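## Task

Remove a single wine glass from the rack and set it standing upright on the table, away from all other objects. The glass must never be thrown, let fall more than about a finger's width, or tip over while no gripper holds it, and any impact comparable to dropping it from a thumb's length may also count as a failure. The second glass has to stay on the rack, hanging straight in its curl.

## Robot and tools

Robot: two arms, left_arm and right_arm, each ending in a two-finger gripper. The fingers point along the gripper's +z axis and close along its y axis. end_effector_position is the spot between the finger pads, roughly 1 cm short of the tips.

Frames: the scene frame has its origin at table-top height, halfway between the two nominal bases, with +x reaching out over the table, +y toward the left arm and +z up. left_arm's base sits near (-0.008, +0.360, +0.044) m and right_arm's near (+0.003, -0.308, +0.016) m; the right base is yawed by about 3 degrees. Fixed cameras and the table use the scene frame. Hand positions, orientations, Hand targets and all offsets use each arm's own base frame. Rotation offsets turn the gripper about its Hand target's position.

execute_actions(actions, cameras): actions is a list of actions. Each action holds up to 15 rows, one per 1/30 s step; if there are fewer rows, the last row is repeated to fill 15. Every row is one flat list of 14 numbers, each between -1 and 1, covering both arms: left dx, dy, dz, rx, ry, rz, opening, then right dx, dy, dz, rx, ry, rz, opening. The first six numbers per arm are offsets, not poses. They are measured from that arm's Hand target as it stood when the action began, and every row counts from that same starting point rather than from the previous row. A scale of 1.0 equals 0.6 m of travel or 180 degrees of turn, and rx, ry, rz together form one rotation vector. Opening is absolute: +1 means fully open (0.094 m) and -1 means closed. An empty actions list returns camera images and the scene number. cameras takes names, ["all"] or [].

move(target, speed, blend, opening_speed, grip_force, blocking, cameras): target is one 14-number row laid out as above, or a list of up to 15 such rows. Every row is an offset from the Hand targets at the start of the move, not from the row before it, and each opening in a row is absolute. speed is the top path speed in m/s, from 0.002 to 2.9 (default 0.25), with turns capped at twice that value in rad/s. Give one number, or one per target. blend is a corner radius in metres for passing through intermediate rows; 0 means stop at each. opening_speed is how fast the commanded opening changes, in units per second on the -1..1 scale, minimum 0.2. Use it to close gently on glass. grip_force is the per-pad limit in newtons, 10 to 50, given once or per arm; it persists, and lower forces close more slowly. blocking=false returns early while the motion keeps running. A move lasts at most 10 s. Its paths do not avoid obstacles or the other arm. Faster moves lag, stray and strike harder. Keep paths away from an arm's own base, because passing close can flip its shoulder. Opening changes on later rows wait until everything is at rest.

wait(seconds 0 to 10): the scene runs while each arm keeps its last command. stop(): brakes a running move. zoom_image(camera, region [x0, y0, x1, y1] in pixels, no more than 504 wide or high): gives a close-up of the latest image from that camera. finished_scene(scene 1 or 2): ends the scene for good, so only call it when the glass stands upright and unsupported. Cameras: cam_head_left, cam_head_right, cam_high, cam_low, cam_left_wrist, cam_right_wrist, each 672x504.

Results: for each arm you get end_effector_position (m) and end_effector_quat_wxyz in its base frame, Hand target (the last commanded pose after clipping, which the next offsets count from), Tool commands, Joint positions (the last value is the finger gap in m), Joint torques, Joint velocities, grip_measured on the opening scale, and grip_effort_nm (motor effort, negative while closing). A move also adds a move: line. done means the arm rested within 10 mm and 2 degrees of its target. off_target, moving, held and fault are the other endings, and limits=paced or limits=held mark clipping or withheld steps. MOTOR HOT appears at 75 °C. At 90 °C the arm folds up and stays idle for the rest of the scene.

Pitfalls: commanded orientation is limited to 40 degrees away from the measured one at each step. Weight and friction can leave the gripper low, short or tilted, especially at long reach, so check the pose after each move and correct it. A 0 in an opening slot is itself a command, so to leave a gripper unchanged, resend its current opening. An arm blocked by something keeps pushing until you command it back. Sending six zeros re-requests the Hand target. Shut on a glass slowly with opening_speed, and bear in mind the squeeze jumps to full force about 0.06 below first contact (more for round stems), so use a lower grip_force. To release, command an opening well above grip_measured. Avoid collisions between the arms or grippers, and avoid pressing on the wrist-camera cables, which count as part of the hand. Do not hit the rack or the other glasses, do not let anything fall off the table, and set the glass down gently with no drop. Stretched or straining arms heat up, even while you are thinking. A loose object may occasionally get a brief push.

Each tool is called after ">>>" by a JSON object that holds its "name" and its "arguments", one argument or row to a line.

## Session

>>> {"name": "execute_actions", "arguments": {
  "actions": []
}}

Scene clock: 0.00 s.
left_arm: end_effector_position=(+0.3920, +0.0148, +0.0782) grip_measured=+1.000 grip_effort_nm=n/a end_effector_quat_wxyz=(+0.549, -0.041, +0.834, +0.028) | right_arm: end_effector_position=(+0.3988, -0.0248, +0.0738) grip_measured=+1.000 grip_effort_nm=n/a end_effector_quat_wxyz=(+0.540, +0.024, +0.840, -0.037)
Joint positions: left_arm=[-0.004 1.543 0.381 0.753 -0.095 -0.039 0.094] | right_arm=[-0.039 1.577 0.414 0.735 0.052 -0.016 0.094]
Joint velocities: within noise
Joint torques (N m): no reading
Heat: left arm: 30 °C; right arm: 29 °C.
Hand target: left_arm +0.3932, +0.0148, +0.0804; +0.551, -0.041, +0.833, +0.028 | right_arm +0.4000, -0.0248, +0.0763; +0.542, +0.024, +0.839, -0.037
Tool commands: left_gripper/opening=+1.0 right_gripper/opening=+1.0

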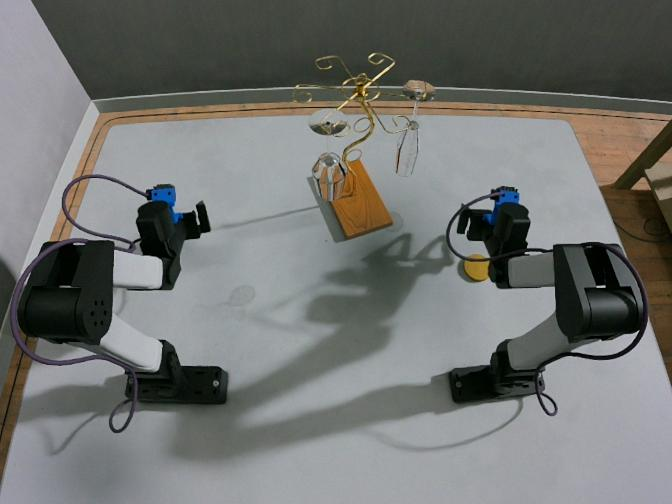

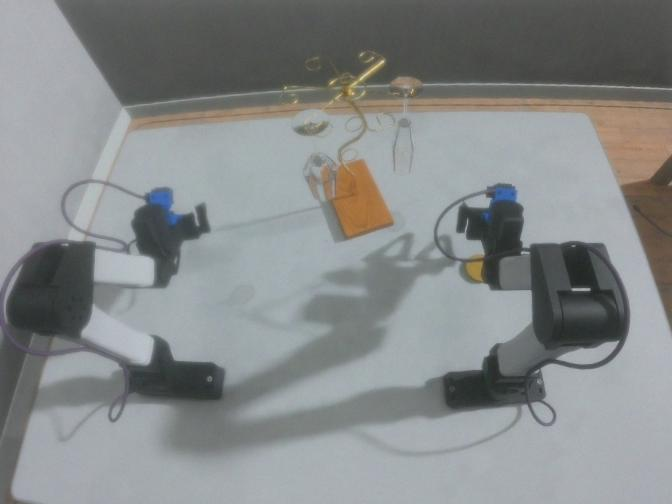

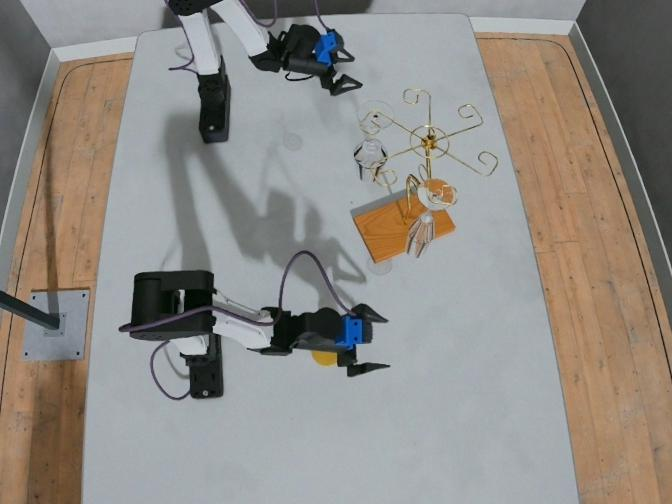

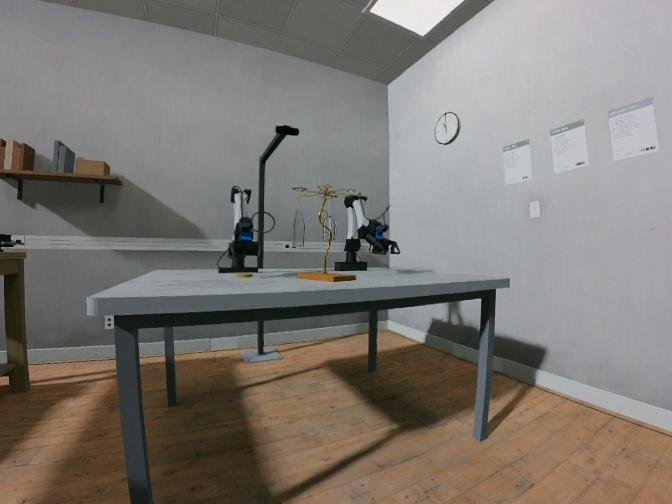

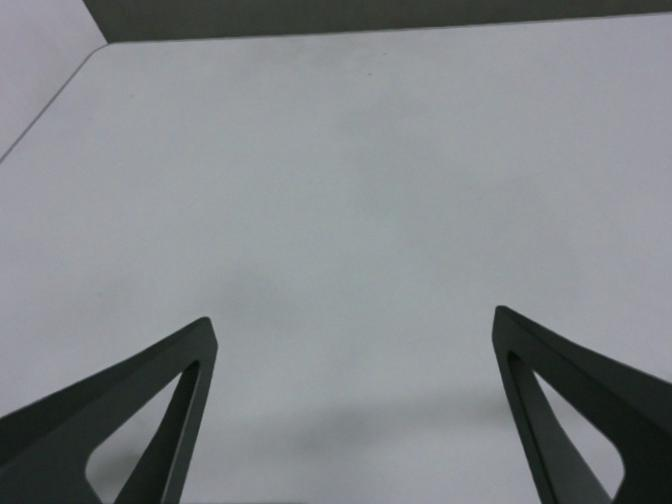

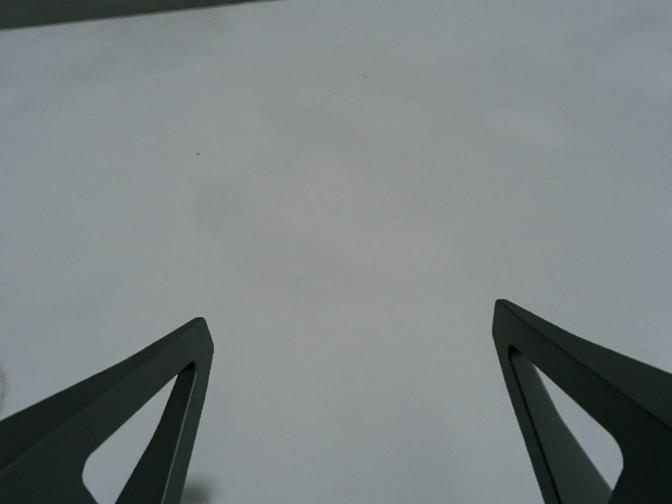

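>>> {"name": "zoom_image", "arguments": {
  "camera": "cam_head_left",
  "region": [270, 30, 470, 250]
}}

>>> {"name": "zoom_image", "arguments": {
  "camera": "cam_head_right",
  "region": [260, 30, 460, 250]
}}

>>> {"name": "zoom_image", "arguments": {
  "camera": "cam_high",
  "region": [330, 70, 530, 280]
}}

>>> {"name": "zoom_image", "arguments": {
  "camera": "cam_low",
  "region": [220, 160, 420, 300]
}}

Scaled by 2.291 from the camera's 672x504 image, which has a finer 960x720 frame.

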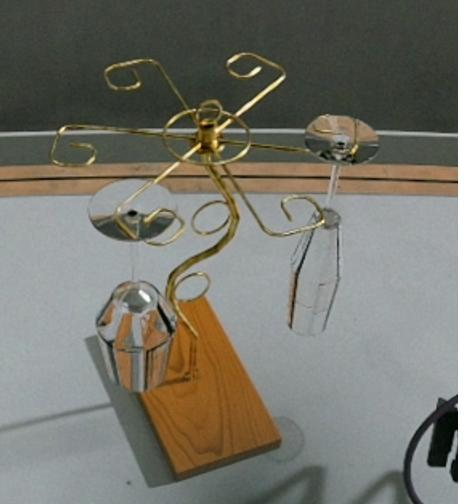

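Scaled by 2.291 from the camera's 672x504 image, which has a finer 960x720 frame.

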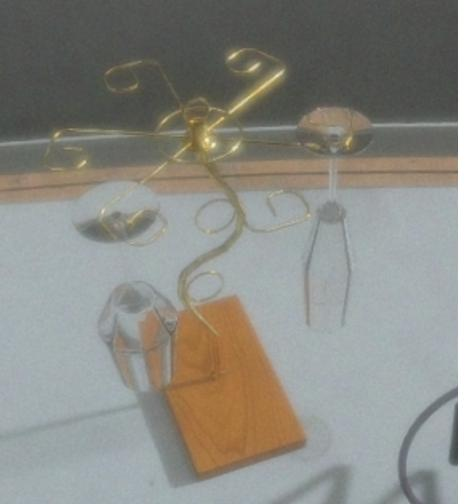

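Scaled by 2.400 from the camera's 672x504 image, which has a finer 960x720 frame.

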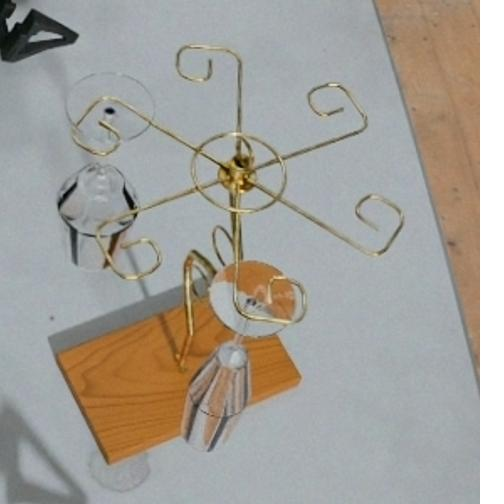

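Scaled by 2.520 from the camera's 672x504 image, which has a finer 960x720 frame.

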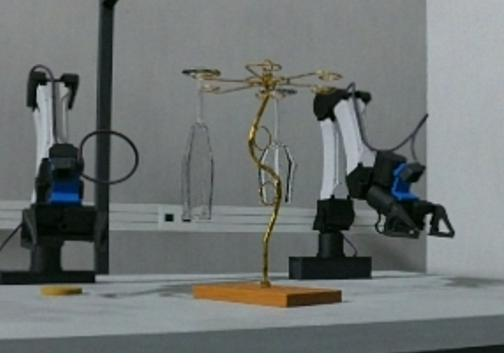

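>>> {"name": "zoom_image", "arguments": {
  "camera": "cam_high",
  "region": [260, 270, 420, 390]
}}

>>> {"name": "zoom_image", "arguments": {
  "camera": "cam_high",
  "region": [250, 0, 410, 120]
}}

>>> {"name": "zoom_image", "arguments": {
  "camera": "cam_head_left",
  "region": [420, 160, 580, 300]
}}

>>> {"name": "zoom_image", "arguments": {
  "camera": "cam_head_left",
  "region": [100, 160, 260, 300]
}}

Scaled by 3.150 from the camera's 672x504 image, which has a finer 960x720 frame.

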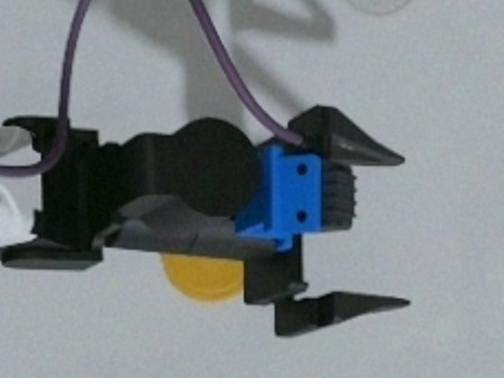

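Scaled by 3.150 from the camera's 672x504 image, which has a finer 960x720 frame.

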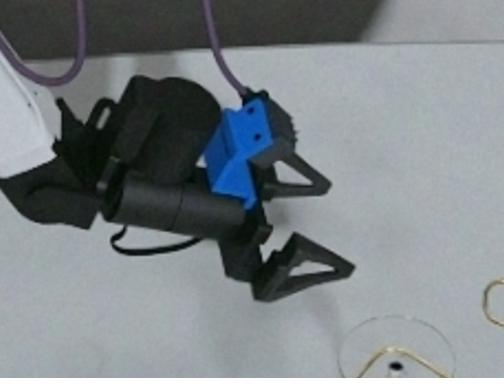

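Scaled by 3.150 from the camera's 672x504 image, which has a finer 960x720 frame.

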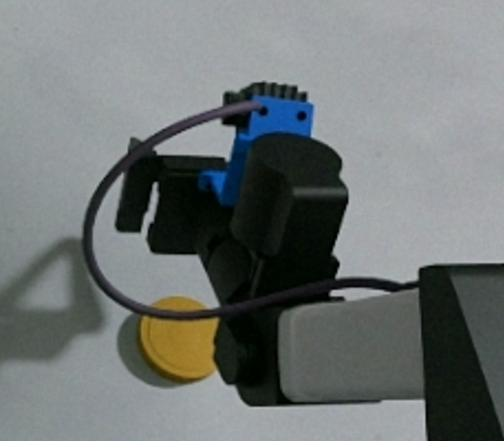

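Scaled by 3.150 from the camera's 672x504 image, which has a finer 960x720 frame.

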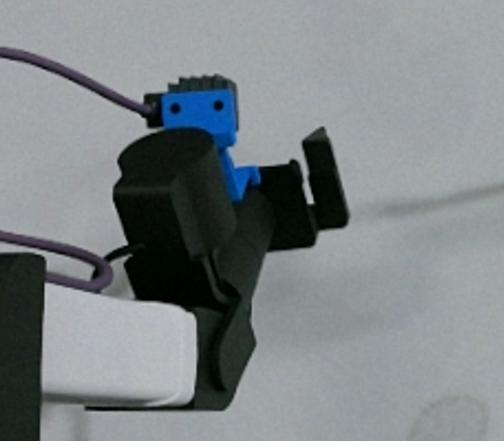

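>>> {"name": "zoom_image", "arguments": {
  "camera": "cam_high",
  "region": [345, 80, 445, 155]
}}

>>> {"name": "zoom_image", "arguments": {
  "camera": "cam_high",
  "region": [395, 150, 495, 225]
}}

>>> {"name": "zoom_image", "arguments": {
  "camera": "cam_head_left",
  "region": [300, 90, 380, 150]
}}

>>> {"name": "zoom_image", "arguments": {
  "camera": "cam_head_left",
  "region": [360, 70, 440, 130]
}}

Scaled by 5.040 from the camera's 672x504 image, which has a finer 960x720 frame.

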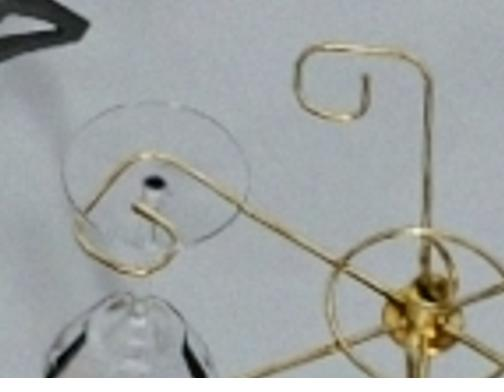

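Scaled by 5.040 from the camera's 672x504 image, which has a finer 960x720 frame.

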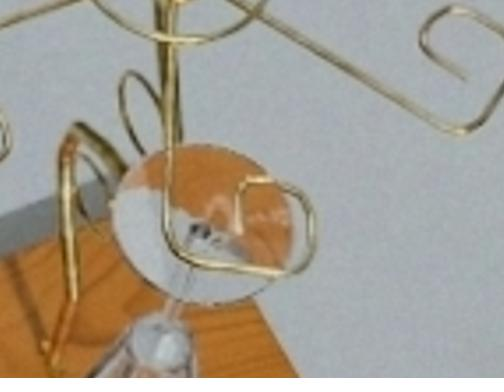

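Scaled by 6.300 from the camera's 672x504 image, which has a finer 960x720 frame.

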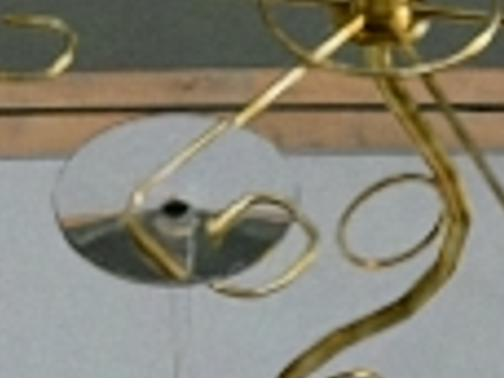

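Scaled by 6.300 from the camera's 672x504 image, which has a finer 960x720 frame.

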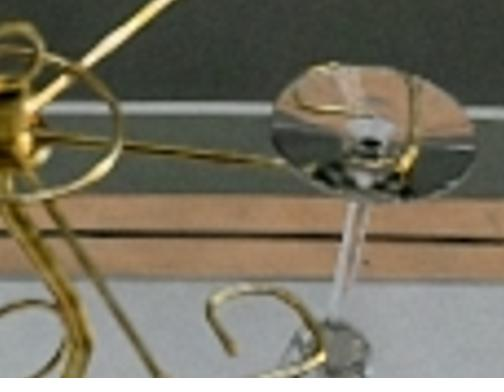

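>>> {"name": "zoom_image", "arguments": {
  "camera": "cam_head_left",
  "region": [200, 260, 300, 335]
}}

>>> {"name": "zoom_image", "arguments": {
  "camera": "cam_high",
  "region": [260, 110, 330, 170]
}}

>>> {"name": "zoom_image", "arguments": {
  "camera": "cam_high",
  "region": [340, 190, 460, 280]
}}

>>> {"name": "zoom_image", "arguments": {
  "camera": "cam_head_left",
  "region": [300, 130, 440, 250]
}}

Scaled by 5.040 from the camera's 672x504 image, which has a finer 960x720 frame.

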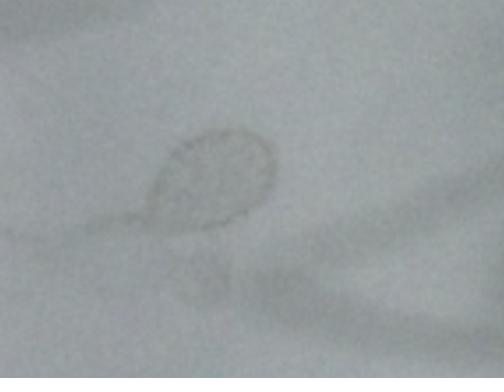

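Scaled by 7.200 from the camera's 672x504 image, which has a finer 960x720 frame.

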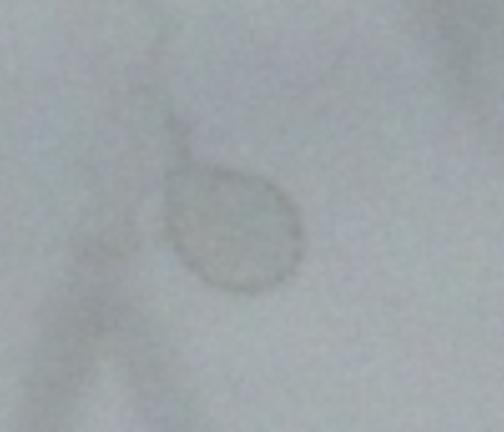

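Scaled by 4.200 from the camera's 672x504 image, which has a finer 960x720 frame.

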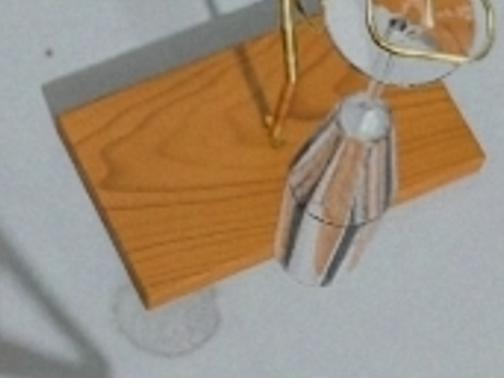

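Scaled by 3.600 from the camera's 672x504 image, which has a finer 960x720 frame.

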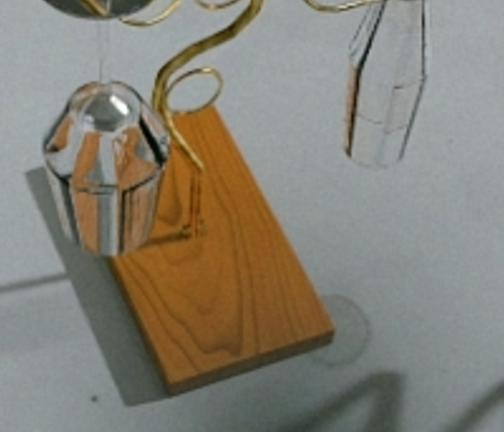

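>>> {"name": "move", "arguments": {
  "target": [
    [0,0,0,0,0,0,1, 0.0167,0.0413,0.1395,0.2695,0.1854,0.0932,1],
    [0,0,0,0,0,0,1, 0,0.0613,0.2228,0.619,0.3275,-0.0042,1],
    [0,0,0,0,0,0,1, -0.005,0.068,0.2462,0.7914,0.4619,-0.1701,1]
  ],
  "speed": 0.4,
  "blend": [0.03, 0.03, 0],
  "cameras": ["cam_head_left", "cam_high", "cam_right_wrist"]
}}

Scene clock: 44.57 s.
left_arm: end_effector_position=(+0.3920, +0.0148, +0.0780) grip_measured=+1.000 grip_effort_nm=0.01 end_effector_quat_wxyz=(+0.549, -0.041, +0.835, +0.028) | right_arm: end_effector_position=(+0.3934, +0.0196, +0.2267) grip_measured=+1.000 grip_effort_nm=0.02 end_effector_quat_wxyz=(-0.380, +0.586, +0.397, +0.595)
Joint positions: left_arm=[-0.004 1.543 0.381 0.753 -0.095 -0.039 0.094] | right_arm=[-0.408 2.019 1.557 -1.481 -1.569 1.173 0.094]
Joint torques (N m): left_arm=[-0.24 -5.9 5.94 2.25 -0.03 -0.05] | right_arm=[-0.13 -9.61 5.6 -0.51 -0.6 0.04]
Heat: left arm: 38 °C; right arm: 32 °C.
Hand target: left_arm +0.3932, +0.0148, +0.0804; +0.551, -0.041, +0.833, +0.028 | right_arm +0.3970, +0.0160, +0.2240; -0.383, +0.594, +0.383, +0.594
Off the commanded pose: left_arm 0.003 m, 0 deg | right_arm 0.006 m, 2 deg.
move: done
camera_calibration:
cam_right_wrist: T_world_to_cam=[[-0.907986, 0.4125, 0.0735141, 0.335302], [-0.152507, -0.488778, 0.858975, -0.0989888], [0.390259, 0.768726, 0.506713, -0.15316], [0, 0, 0, 1]] pos_world=[0.349125, -0.0689578, 0.137987]
Images, in order (width x height): cam_head_left 672x504, cam_high 672x504, cam_right_wrist 672x504.

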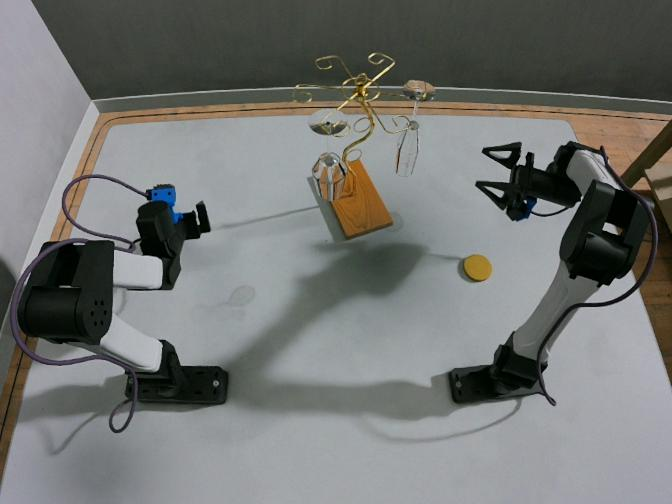

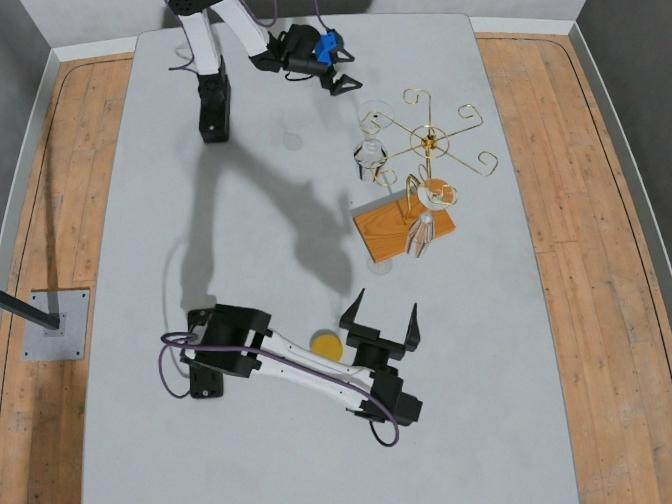

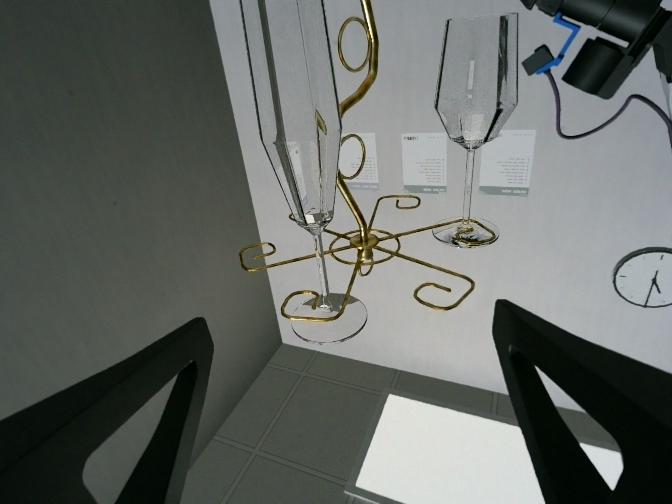

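>>> {"name": "move", "arguments": {
  "target": [
    [0,0,0,0,0,0,1, 0.055,0.0483,-0.0233,-0.0769,0.0308,0.0283,1],
    [0,0,0,0,0,0,1, 0.0967,0.0883,-0.04,0,0,0.0572,1]
  ],
  "speed": 0.25,
  "blend": [0.01, 0],
  "cameras": ["cam_head_left", "cam_head_right", "cam_high", "cam_right_wrist"]
}}

Scene clock: 51.73 s.
left_arm: end_effector_position=(+0.3919, +0.0148, +0.0779) grip_measured=+1.000 grip_effort_nm=0.01 end_effector_quat_wxyz=(+0.549, -0.041, +0.835, +0.028) | right_arm: end_effector_position=(+0.4494, +0.0684, +0.2021) grip_measured=+1.000 grip_effort_nm=0.02 end_effector_quat_wxyz=(-0.436, +0.560, +0.436, +0.554)
Joint positions: left_arm=[-0.004 1.543 0.381 0.752 -0.095 -0.039 0.094] | right_arm=[-0.242 2.194 1.753 -1.148 -1.564 1.557 0.094]
Joint torques (N m): left_arm=[-0.23 -5.93 5.97 2.25 -0.03 -0.05] | right_arm=[0.68 -11.6 6.72 0.29 -0.62 0.04]
Heat: left arm: 39 °C; right arm: 33 °C.
Hand target: left_arm +0.3932, +0.0148, +0.0804; +0.551, -0.041, +0.833, +0.028 | right_arm +0.4550, +0.0690, +0.1999; -0.435, +0.558, +0.435, +0.558
Off the commanded pose: left_arm 0.003 m, 0 deg | right_arm 0.006 m, 1 deg.
move: done
camera_calibration:
cam_right_wrist: T_world_to_cam=[[-0.960642, 0.257368, 0.104544, 0.395821], [-0.0429317, -0.509368, 0.859477, -0.0933429], [0.274454, 0.821161, 0.50037, -0.150242], [0, 0, 0, 1]] pos_world=[0.417469, -0.0260449, 0.114022]
Images, in order (width x height): cam_head_left 672x504, cam_head_right 672x504, cam_high 672x504, cam_right_wrist 672x504.

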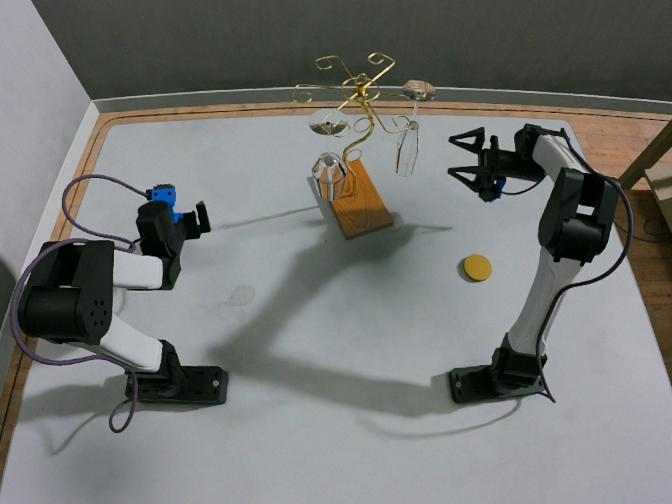

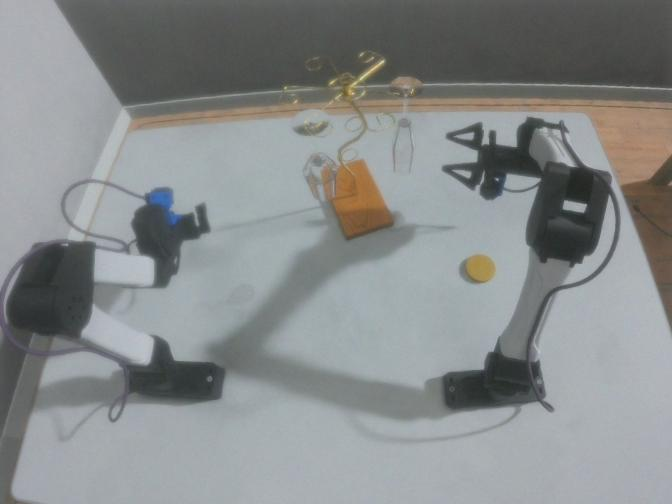

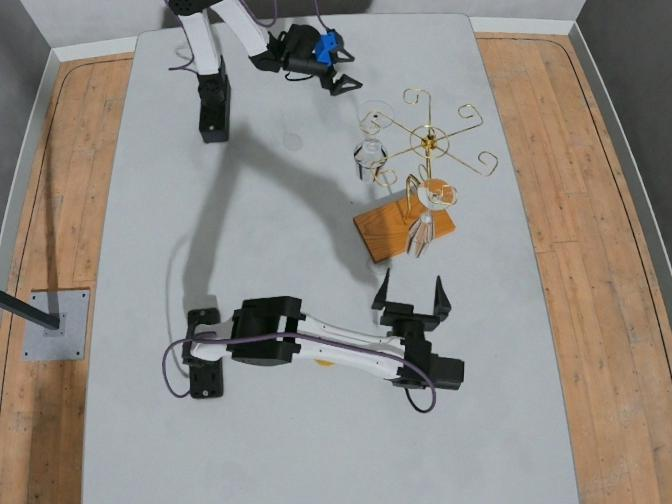

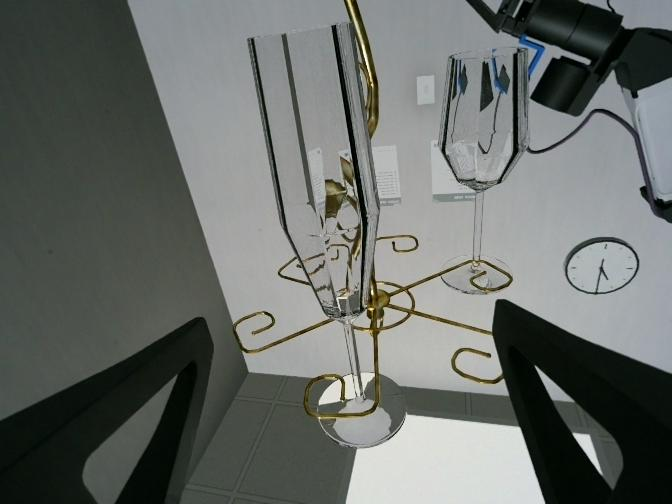

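>>> {"name": "zoom_image", "arguments": {
  "camera": "cam_right_wrist",
  "region": [290, 290, 430, 460]
}}

>>> {"name": "zoom_image", "arguments": {
  "camera": "cam_right_wrist",
  "region": [220, 0, 430, 340]
}}

>>> {"name": "zoom_image", "arguments": {
  "camera": "cam_high",
  "region": [350, 160, 470, 310]
}}

Scaled by 2.965 from the camera's 672x504 image, which has a finer 960x720 frame.

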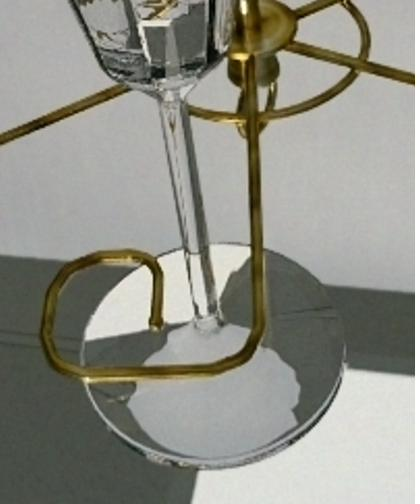

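Scaled by 1.482 from the camera's 672x504 image, which has a finer 960x720 frame.

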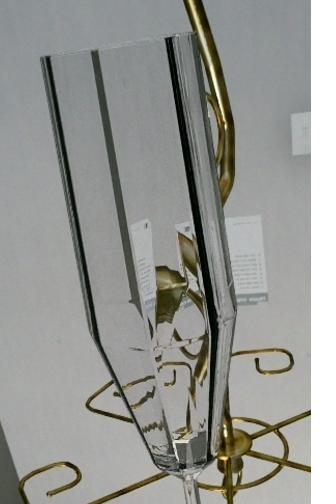

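Scaled by 3.360 from the camera's 672x504 image, which has a finer 960x720 frame.

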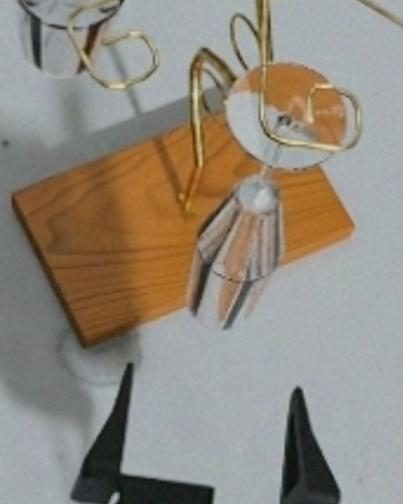

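>>> {"name": "move", "arguments": {
  "target": [0,0,0,0,0,0,1, 0.0558,0.1467,-0.0167,0,0,0.0639,1],
  "speed": 0.12,
  "cameras": ["cam_head_left", "cam_high", "cam_right_wrist"]
}}

Scene clock: 62.50 s.
left_arm: end_effector_position=(+0.3919, +0.0148, +0.0779) grip_measured=+1.000 grip_effort_nm=0.01 end_effector_quat_wxyz=(+0.549, -0.041, +0.835, +0.028) | right_arm: end_effector_position=(+0.4823, +0.1572, +0.1978) grip_measured=+1.000 grip_effort_nm=0.02 end_effector_quat_wxyz=(+0.487, -0.508, -0.495, -0.510)
Joint positions: left_arm=[-0.004 1.543 0.381 0.752 -0.095 -0.039 0.094] | right_arm=[-0.035 2.402 2.085 -1.121 -1.565 1.694 0.094]
Joint torques (N m): left_arm=[-0.21 -5.9 5.97 2.26 -0.01 -0.06] | right_arm=[0.16 -12.63 6.9 0.49 -0.57 0.07]
Heat: left arm: 40 °C; right arm: 34 °C.
Hand target: left_arm +0.3932, +0.0148, +0.0804; +0.551, -0.041, +0.833, +0.028 | right_arm +0.4884, +0.1570, +0.1900; +0.488, -0.511, -0.489, -0.511
Off the commanded pose: left_arm 0.003 m, 0 deg | right_arm 0.010 m, 1 deg.
move: done
camera_calibration:
cam_right_wrist: T_world_to_cam=[[-0.994384, 0.0554611, 0.0901324, 0.4559], [0.049581, -0.508282, 0.859762, -0.0878784], [0.093496, 0.859403, 0.502678, -0.149293], [0, 0, 0, 1]] pos_world=[0.471655, 0.0583507, 0.109509]
Images, in order (width x height): cam_head_left 672x504, cam_high 672x504, cam_right_wrist 672x504.

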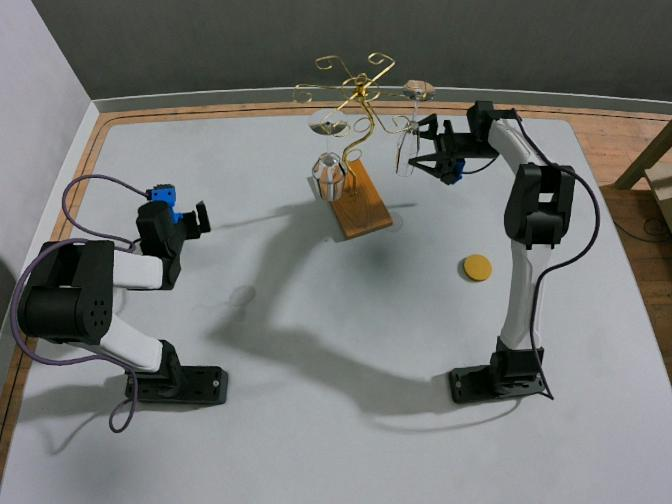

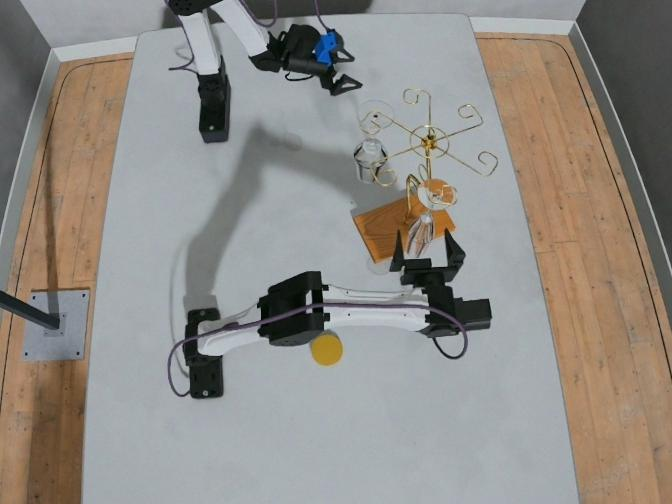

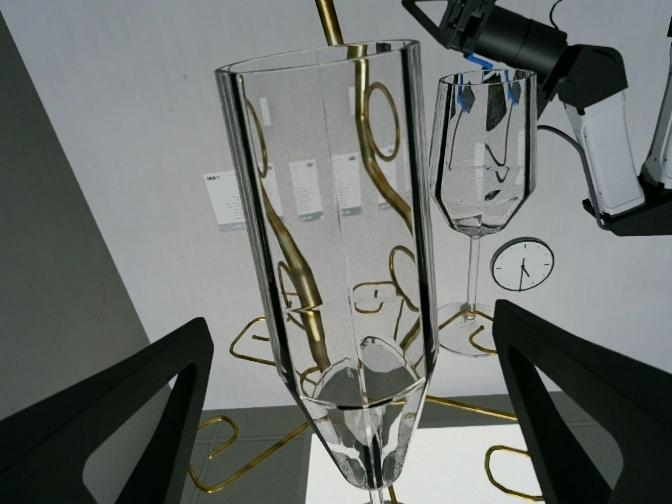

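>>> {"name": "zoom_image", "arguments": {
  "camera": "cam_right_wrist",
  "region": [190, 200, 530, 504]
}}

>>> {"name": "zoom_image", "arguments": {
  "camera": "cam_high",
  "region": [370, 170, 490, 290]
}}

>>> {"name": "zoom_image", "arguments": {
  "camera": "cam_head_left",
  "region": [370, 60, 490, 200]
}}

Scaled by 1.482 from the camera's 672x504 image, which has a finer 960x720 frame.

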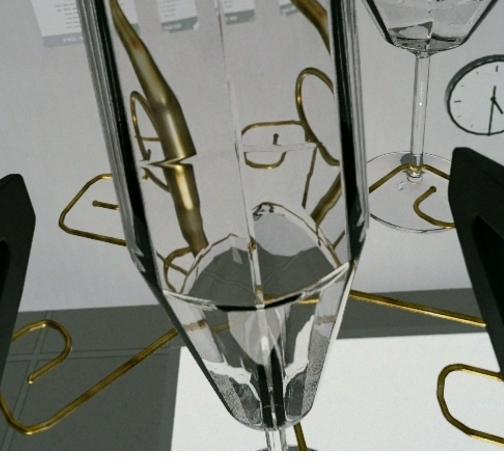

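Scaled by 4.200 from the camera's 672x504 image, which has a finer 960x720 frame.

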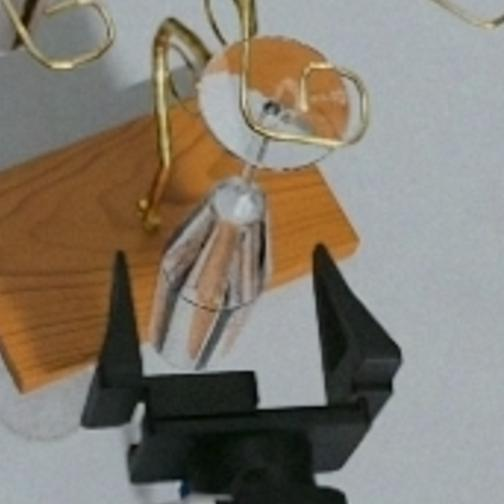

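Scaled by 3.600 from the camera's 672x504 image, which has a finer 960x720 frame.

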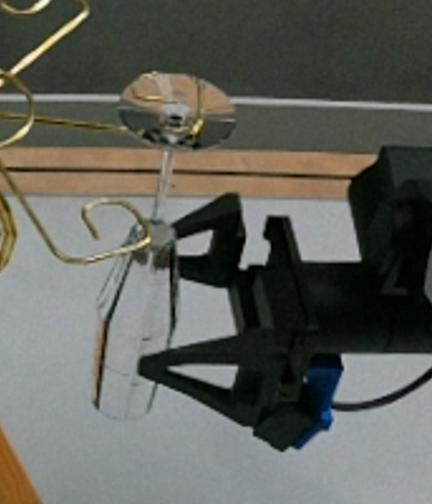

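>>> {"name": "move", "arguments": {
  "target": [
    [0,0,0,0,0,0,1, 0.001,-0.002,-0.016,0,0,0,1],
    [0,0,0,0,0,0,1, 0.001,-0.002,-0.016,0,0,0,-0.1]
  ],
  "speed": 0.1,
  "grip_force": 30,
  "opening_speed": 0.5,
  "cameras": ["cam_head_left", "cam_high", "cam_right_wrist"]
}}

Scene clock: 71.50 s.
left_arm: end_effector_position=(+0.3919, +0.0148, +0.0779) grip_measured=+1.000 grip_effort_nm=0.01 end_effector_quat_wxyz=(+0.549, -0.041, +0.835, +0.028) | right_arm: end_effector_position=(+0.4846, +0.1571, +0.1930) grip_measured=+0.104 grip_effort_nm=-0.59 end_effector_quat_wxyz=(+0.485, -0.506, -0.497, -0.512)
Joint positions: left_arm=[-0.004 1.543 0.381 0.752 -0.095 -0.039 0.094] | right_arm=[-0.035 2.413 2.085 -1.101 -1.565 1.695 0.052]
Joint torques (N m): left_arm=[-0.28 -5.94 5.94 2.26 -0.02 -0.05] | right_arm=[0.1 -12.7 5.35 0.49 -0.57 -0.05]
Heat: left arm: 40 °C; right arm: 35 °C.
Hand target: left_arm +0.3932, +0.0148, +0.0804; +0.551, -0.041, +0.833, +0.028 | right_arm +0.4890, +0.1558, +0.1803; +0.488, -0.511, -0.489, -0.511
Off the commanded pose: left_arm 0.003 m, 0 deg | right_arm 0.013 m, 1 deg.
grip_force (N): 30, 30
move: off_target (right_arm); target 2's new opening was sent with right_arm's hand 0.013 m and 1 deg from that target
camera_calibration:
cam_right_wrist: T_world_to_cam=[[-0.995045, 0.0554075, 0.0825569, 0.460445], [0.0430822, -0.50806, 0.860244, -0.0808415], [0.0896078, 0.859538, 0.503155, -0.145235], [0, 0, 0, 1]] pos_world=[0.47466, 0.0582505, 0.104606]
Images, in order (width x height): cam_head_left 672x504, cam_high 672x504, cam_right_wrist 672x504.

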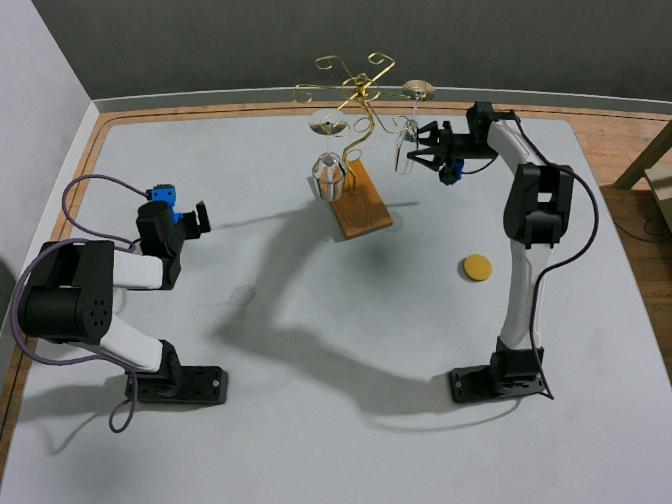

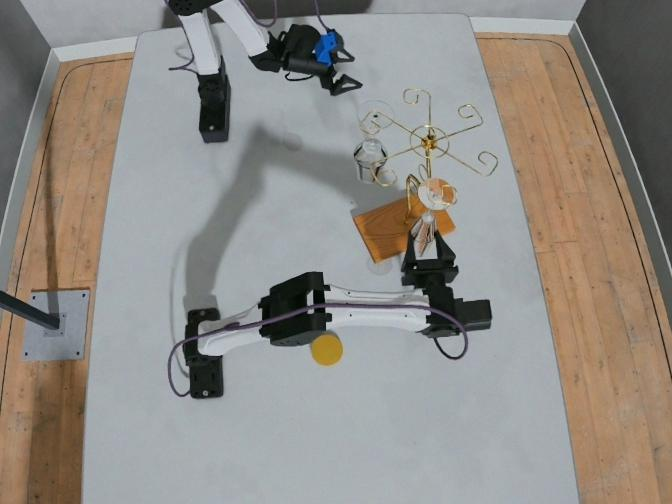

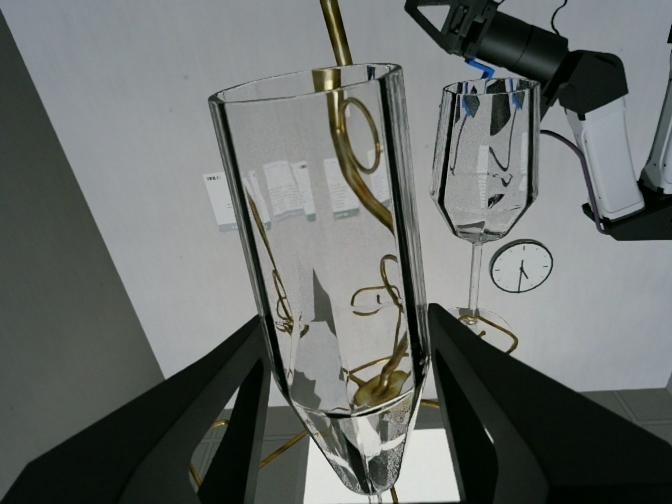

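>>> {"name": "move", "arguments": {
  "target": [0,0,0,0,0,0,1, 0,0,0.0545,0,0,0,-0.1],
  "speed": 0.06,
  "cameras": ["cam_head_left", "cam_high", "cam_low", "cam_right_wrist"]
}}

>>> {"name": "zoom_image", "arguments": {
  "camera": "cam_high",
  "region": [370, 130, 490, 290]
}}

>>> {"name": "zoom_image", "arguments": {
  "camera": "cam_low",
  "region": [270, 170, 380, 290]
}}

>>> {"name": "zoom_image", "arguments": {
  "camera": "cam_head_left",
  "region": [330, 60, 460, 190]
}}

Scene clock: 86.53 s.
left_arm: end_effector_position=(+0.3919, +0.0148, +0.0779) grip_measured=+1.000 grip_effort_nm=0.01 end_effector_quat_wxyz=(+0.549, -0.041, +0.835, +0.028) | right_arm: end_effector_position=(+0.4874, +0.1570, +0.1989) grip_measured=+0.103 grip_effort_nm=-0.64 end_effector_quat_wxyz=(+0.492, -0.517, -0.489, -0.502)
Joint positions: left_arm=[-0.004 1.543 0.381 0.752 -0.095 -0.039 0.094] | right_arm=[-0.035 2.413 2.113 -1.101 -1.558 1.757 0.052]
Joint torques (N m): left_arm=[-0.21 -5.96 5.97 2.26 -0.03 -0.05] | right_arm=[0.2 -17.11 7.21 0.37 -0.66 0.12]
Heat: left arm: 41 °C; right arm: 37 °C.
Hand target: left_arm +0.3932, +0.0148, +0.0804; +0.551, -0.041, +0.833, +0.028 | right_arm +0.4890, +0.1558, +0.2130; +0.488, -0.511, -0.489, -0.511
Off the commanded pose: left_arm 0.003 m, 0 deg | right_arm 0.014 m, 1 deg.
grip_force (N): 30, 30
move: off_target (right_arm)
camera_calibration:
cam_right_wrist: T_world_to_cam=[[-0.991467, 0.0576644, 0.116913, 0.45382], [0.0722872, -0.503133, 0.86118, -0.101342], [0.108482, 0.862283, 0.494671, -0.156336], [0, 0, 0, 1]] pos_world=[0.474233, 0.0576481, 0.111551]
Images, in order (width x height): cam_head_left 672x504, cam_high 672x504, cam_low 672x504, cam_right_wrist 672x504.

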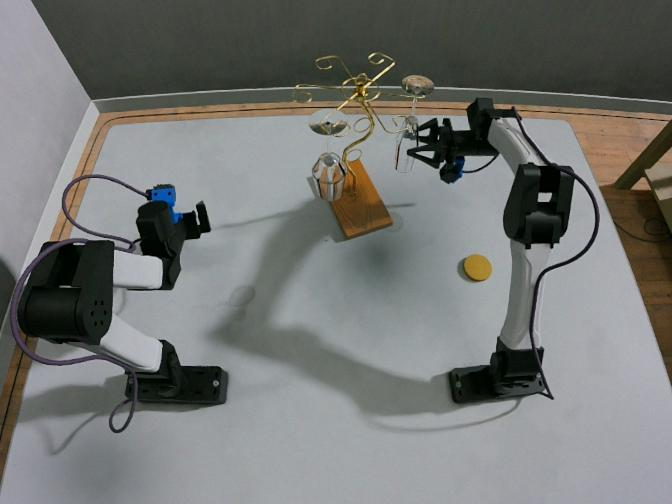

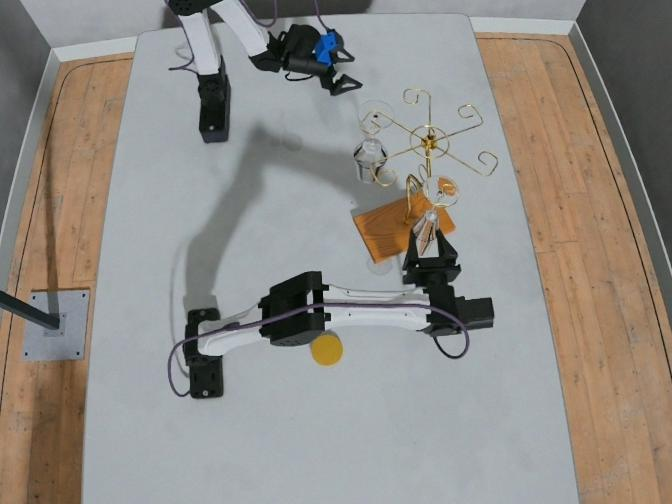

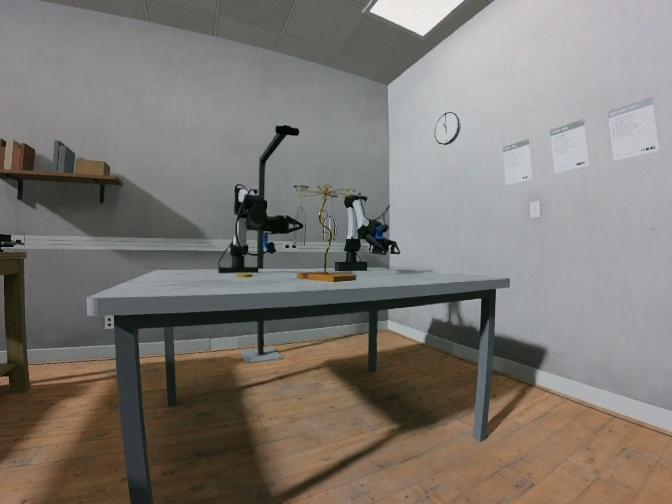

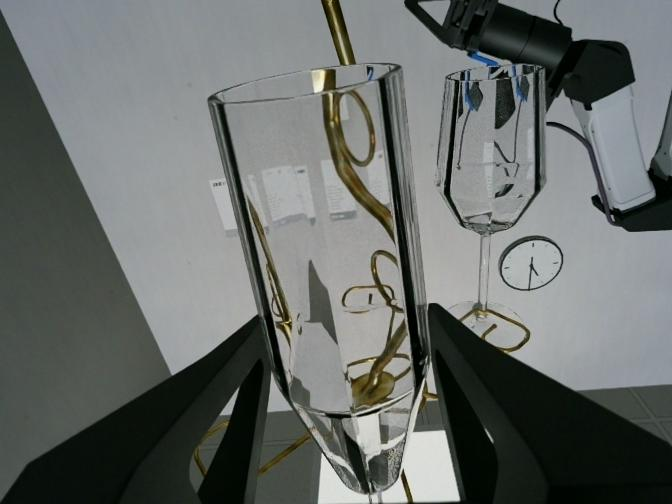

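Scaled by 3.150 from the camera's 672x504 image, which has a finer 960x720 frame.

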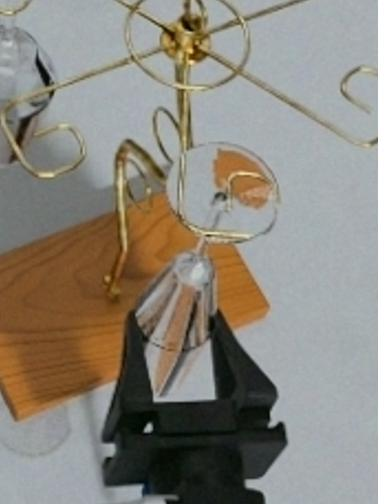

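Scaled by 4.200 from the camera's 672x504 image, which has a finer 960x720 frame.

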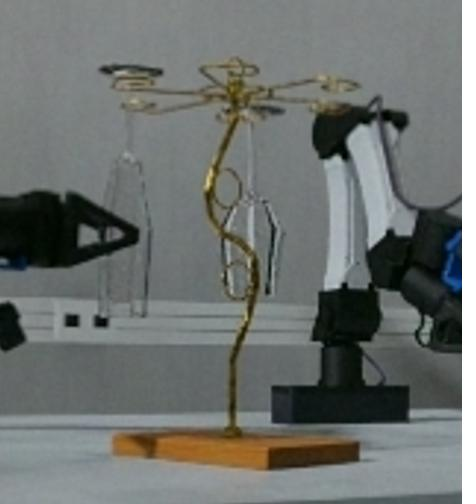

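Scaled by 3.877 from the camera's 672x504 image, which has a finer 960x720 frame.

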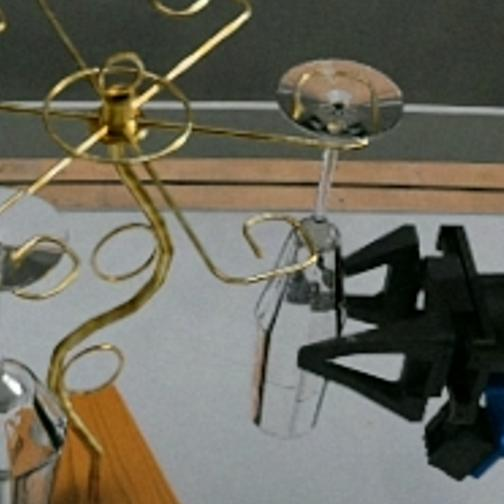

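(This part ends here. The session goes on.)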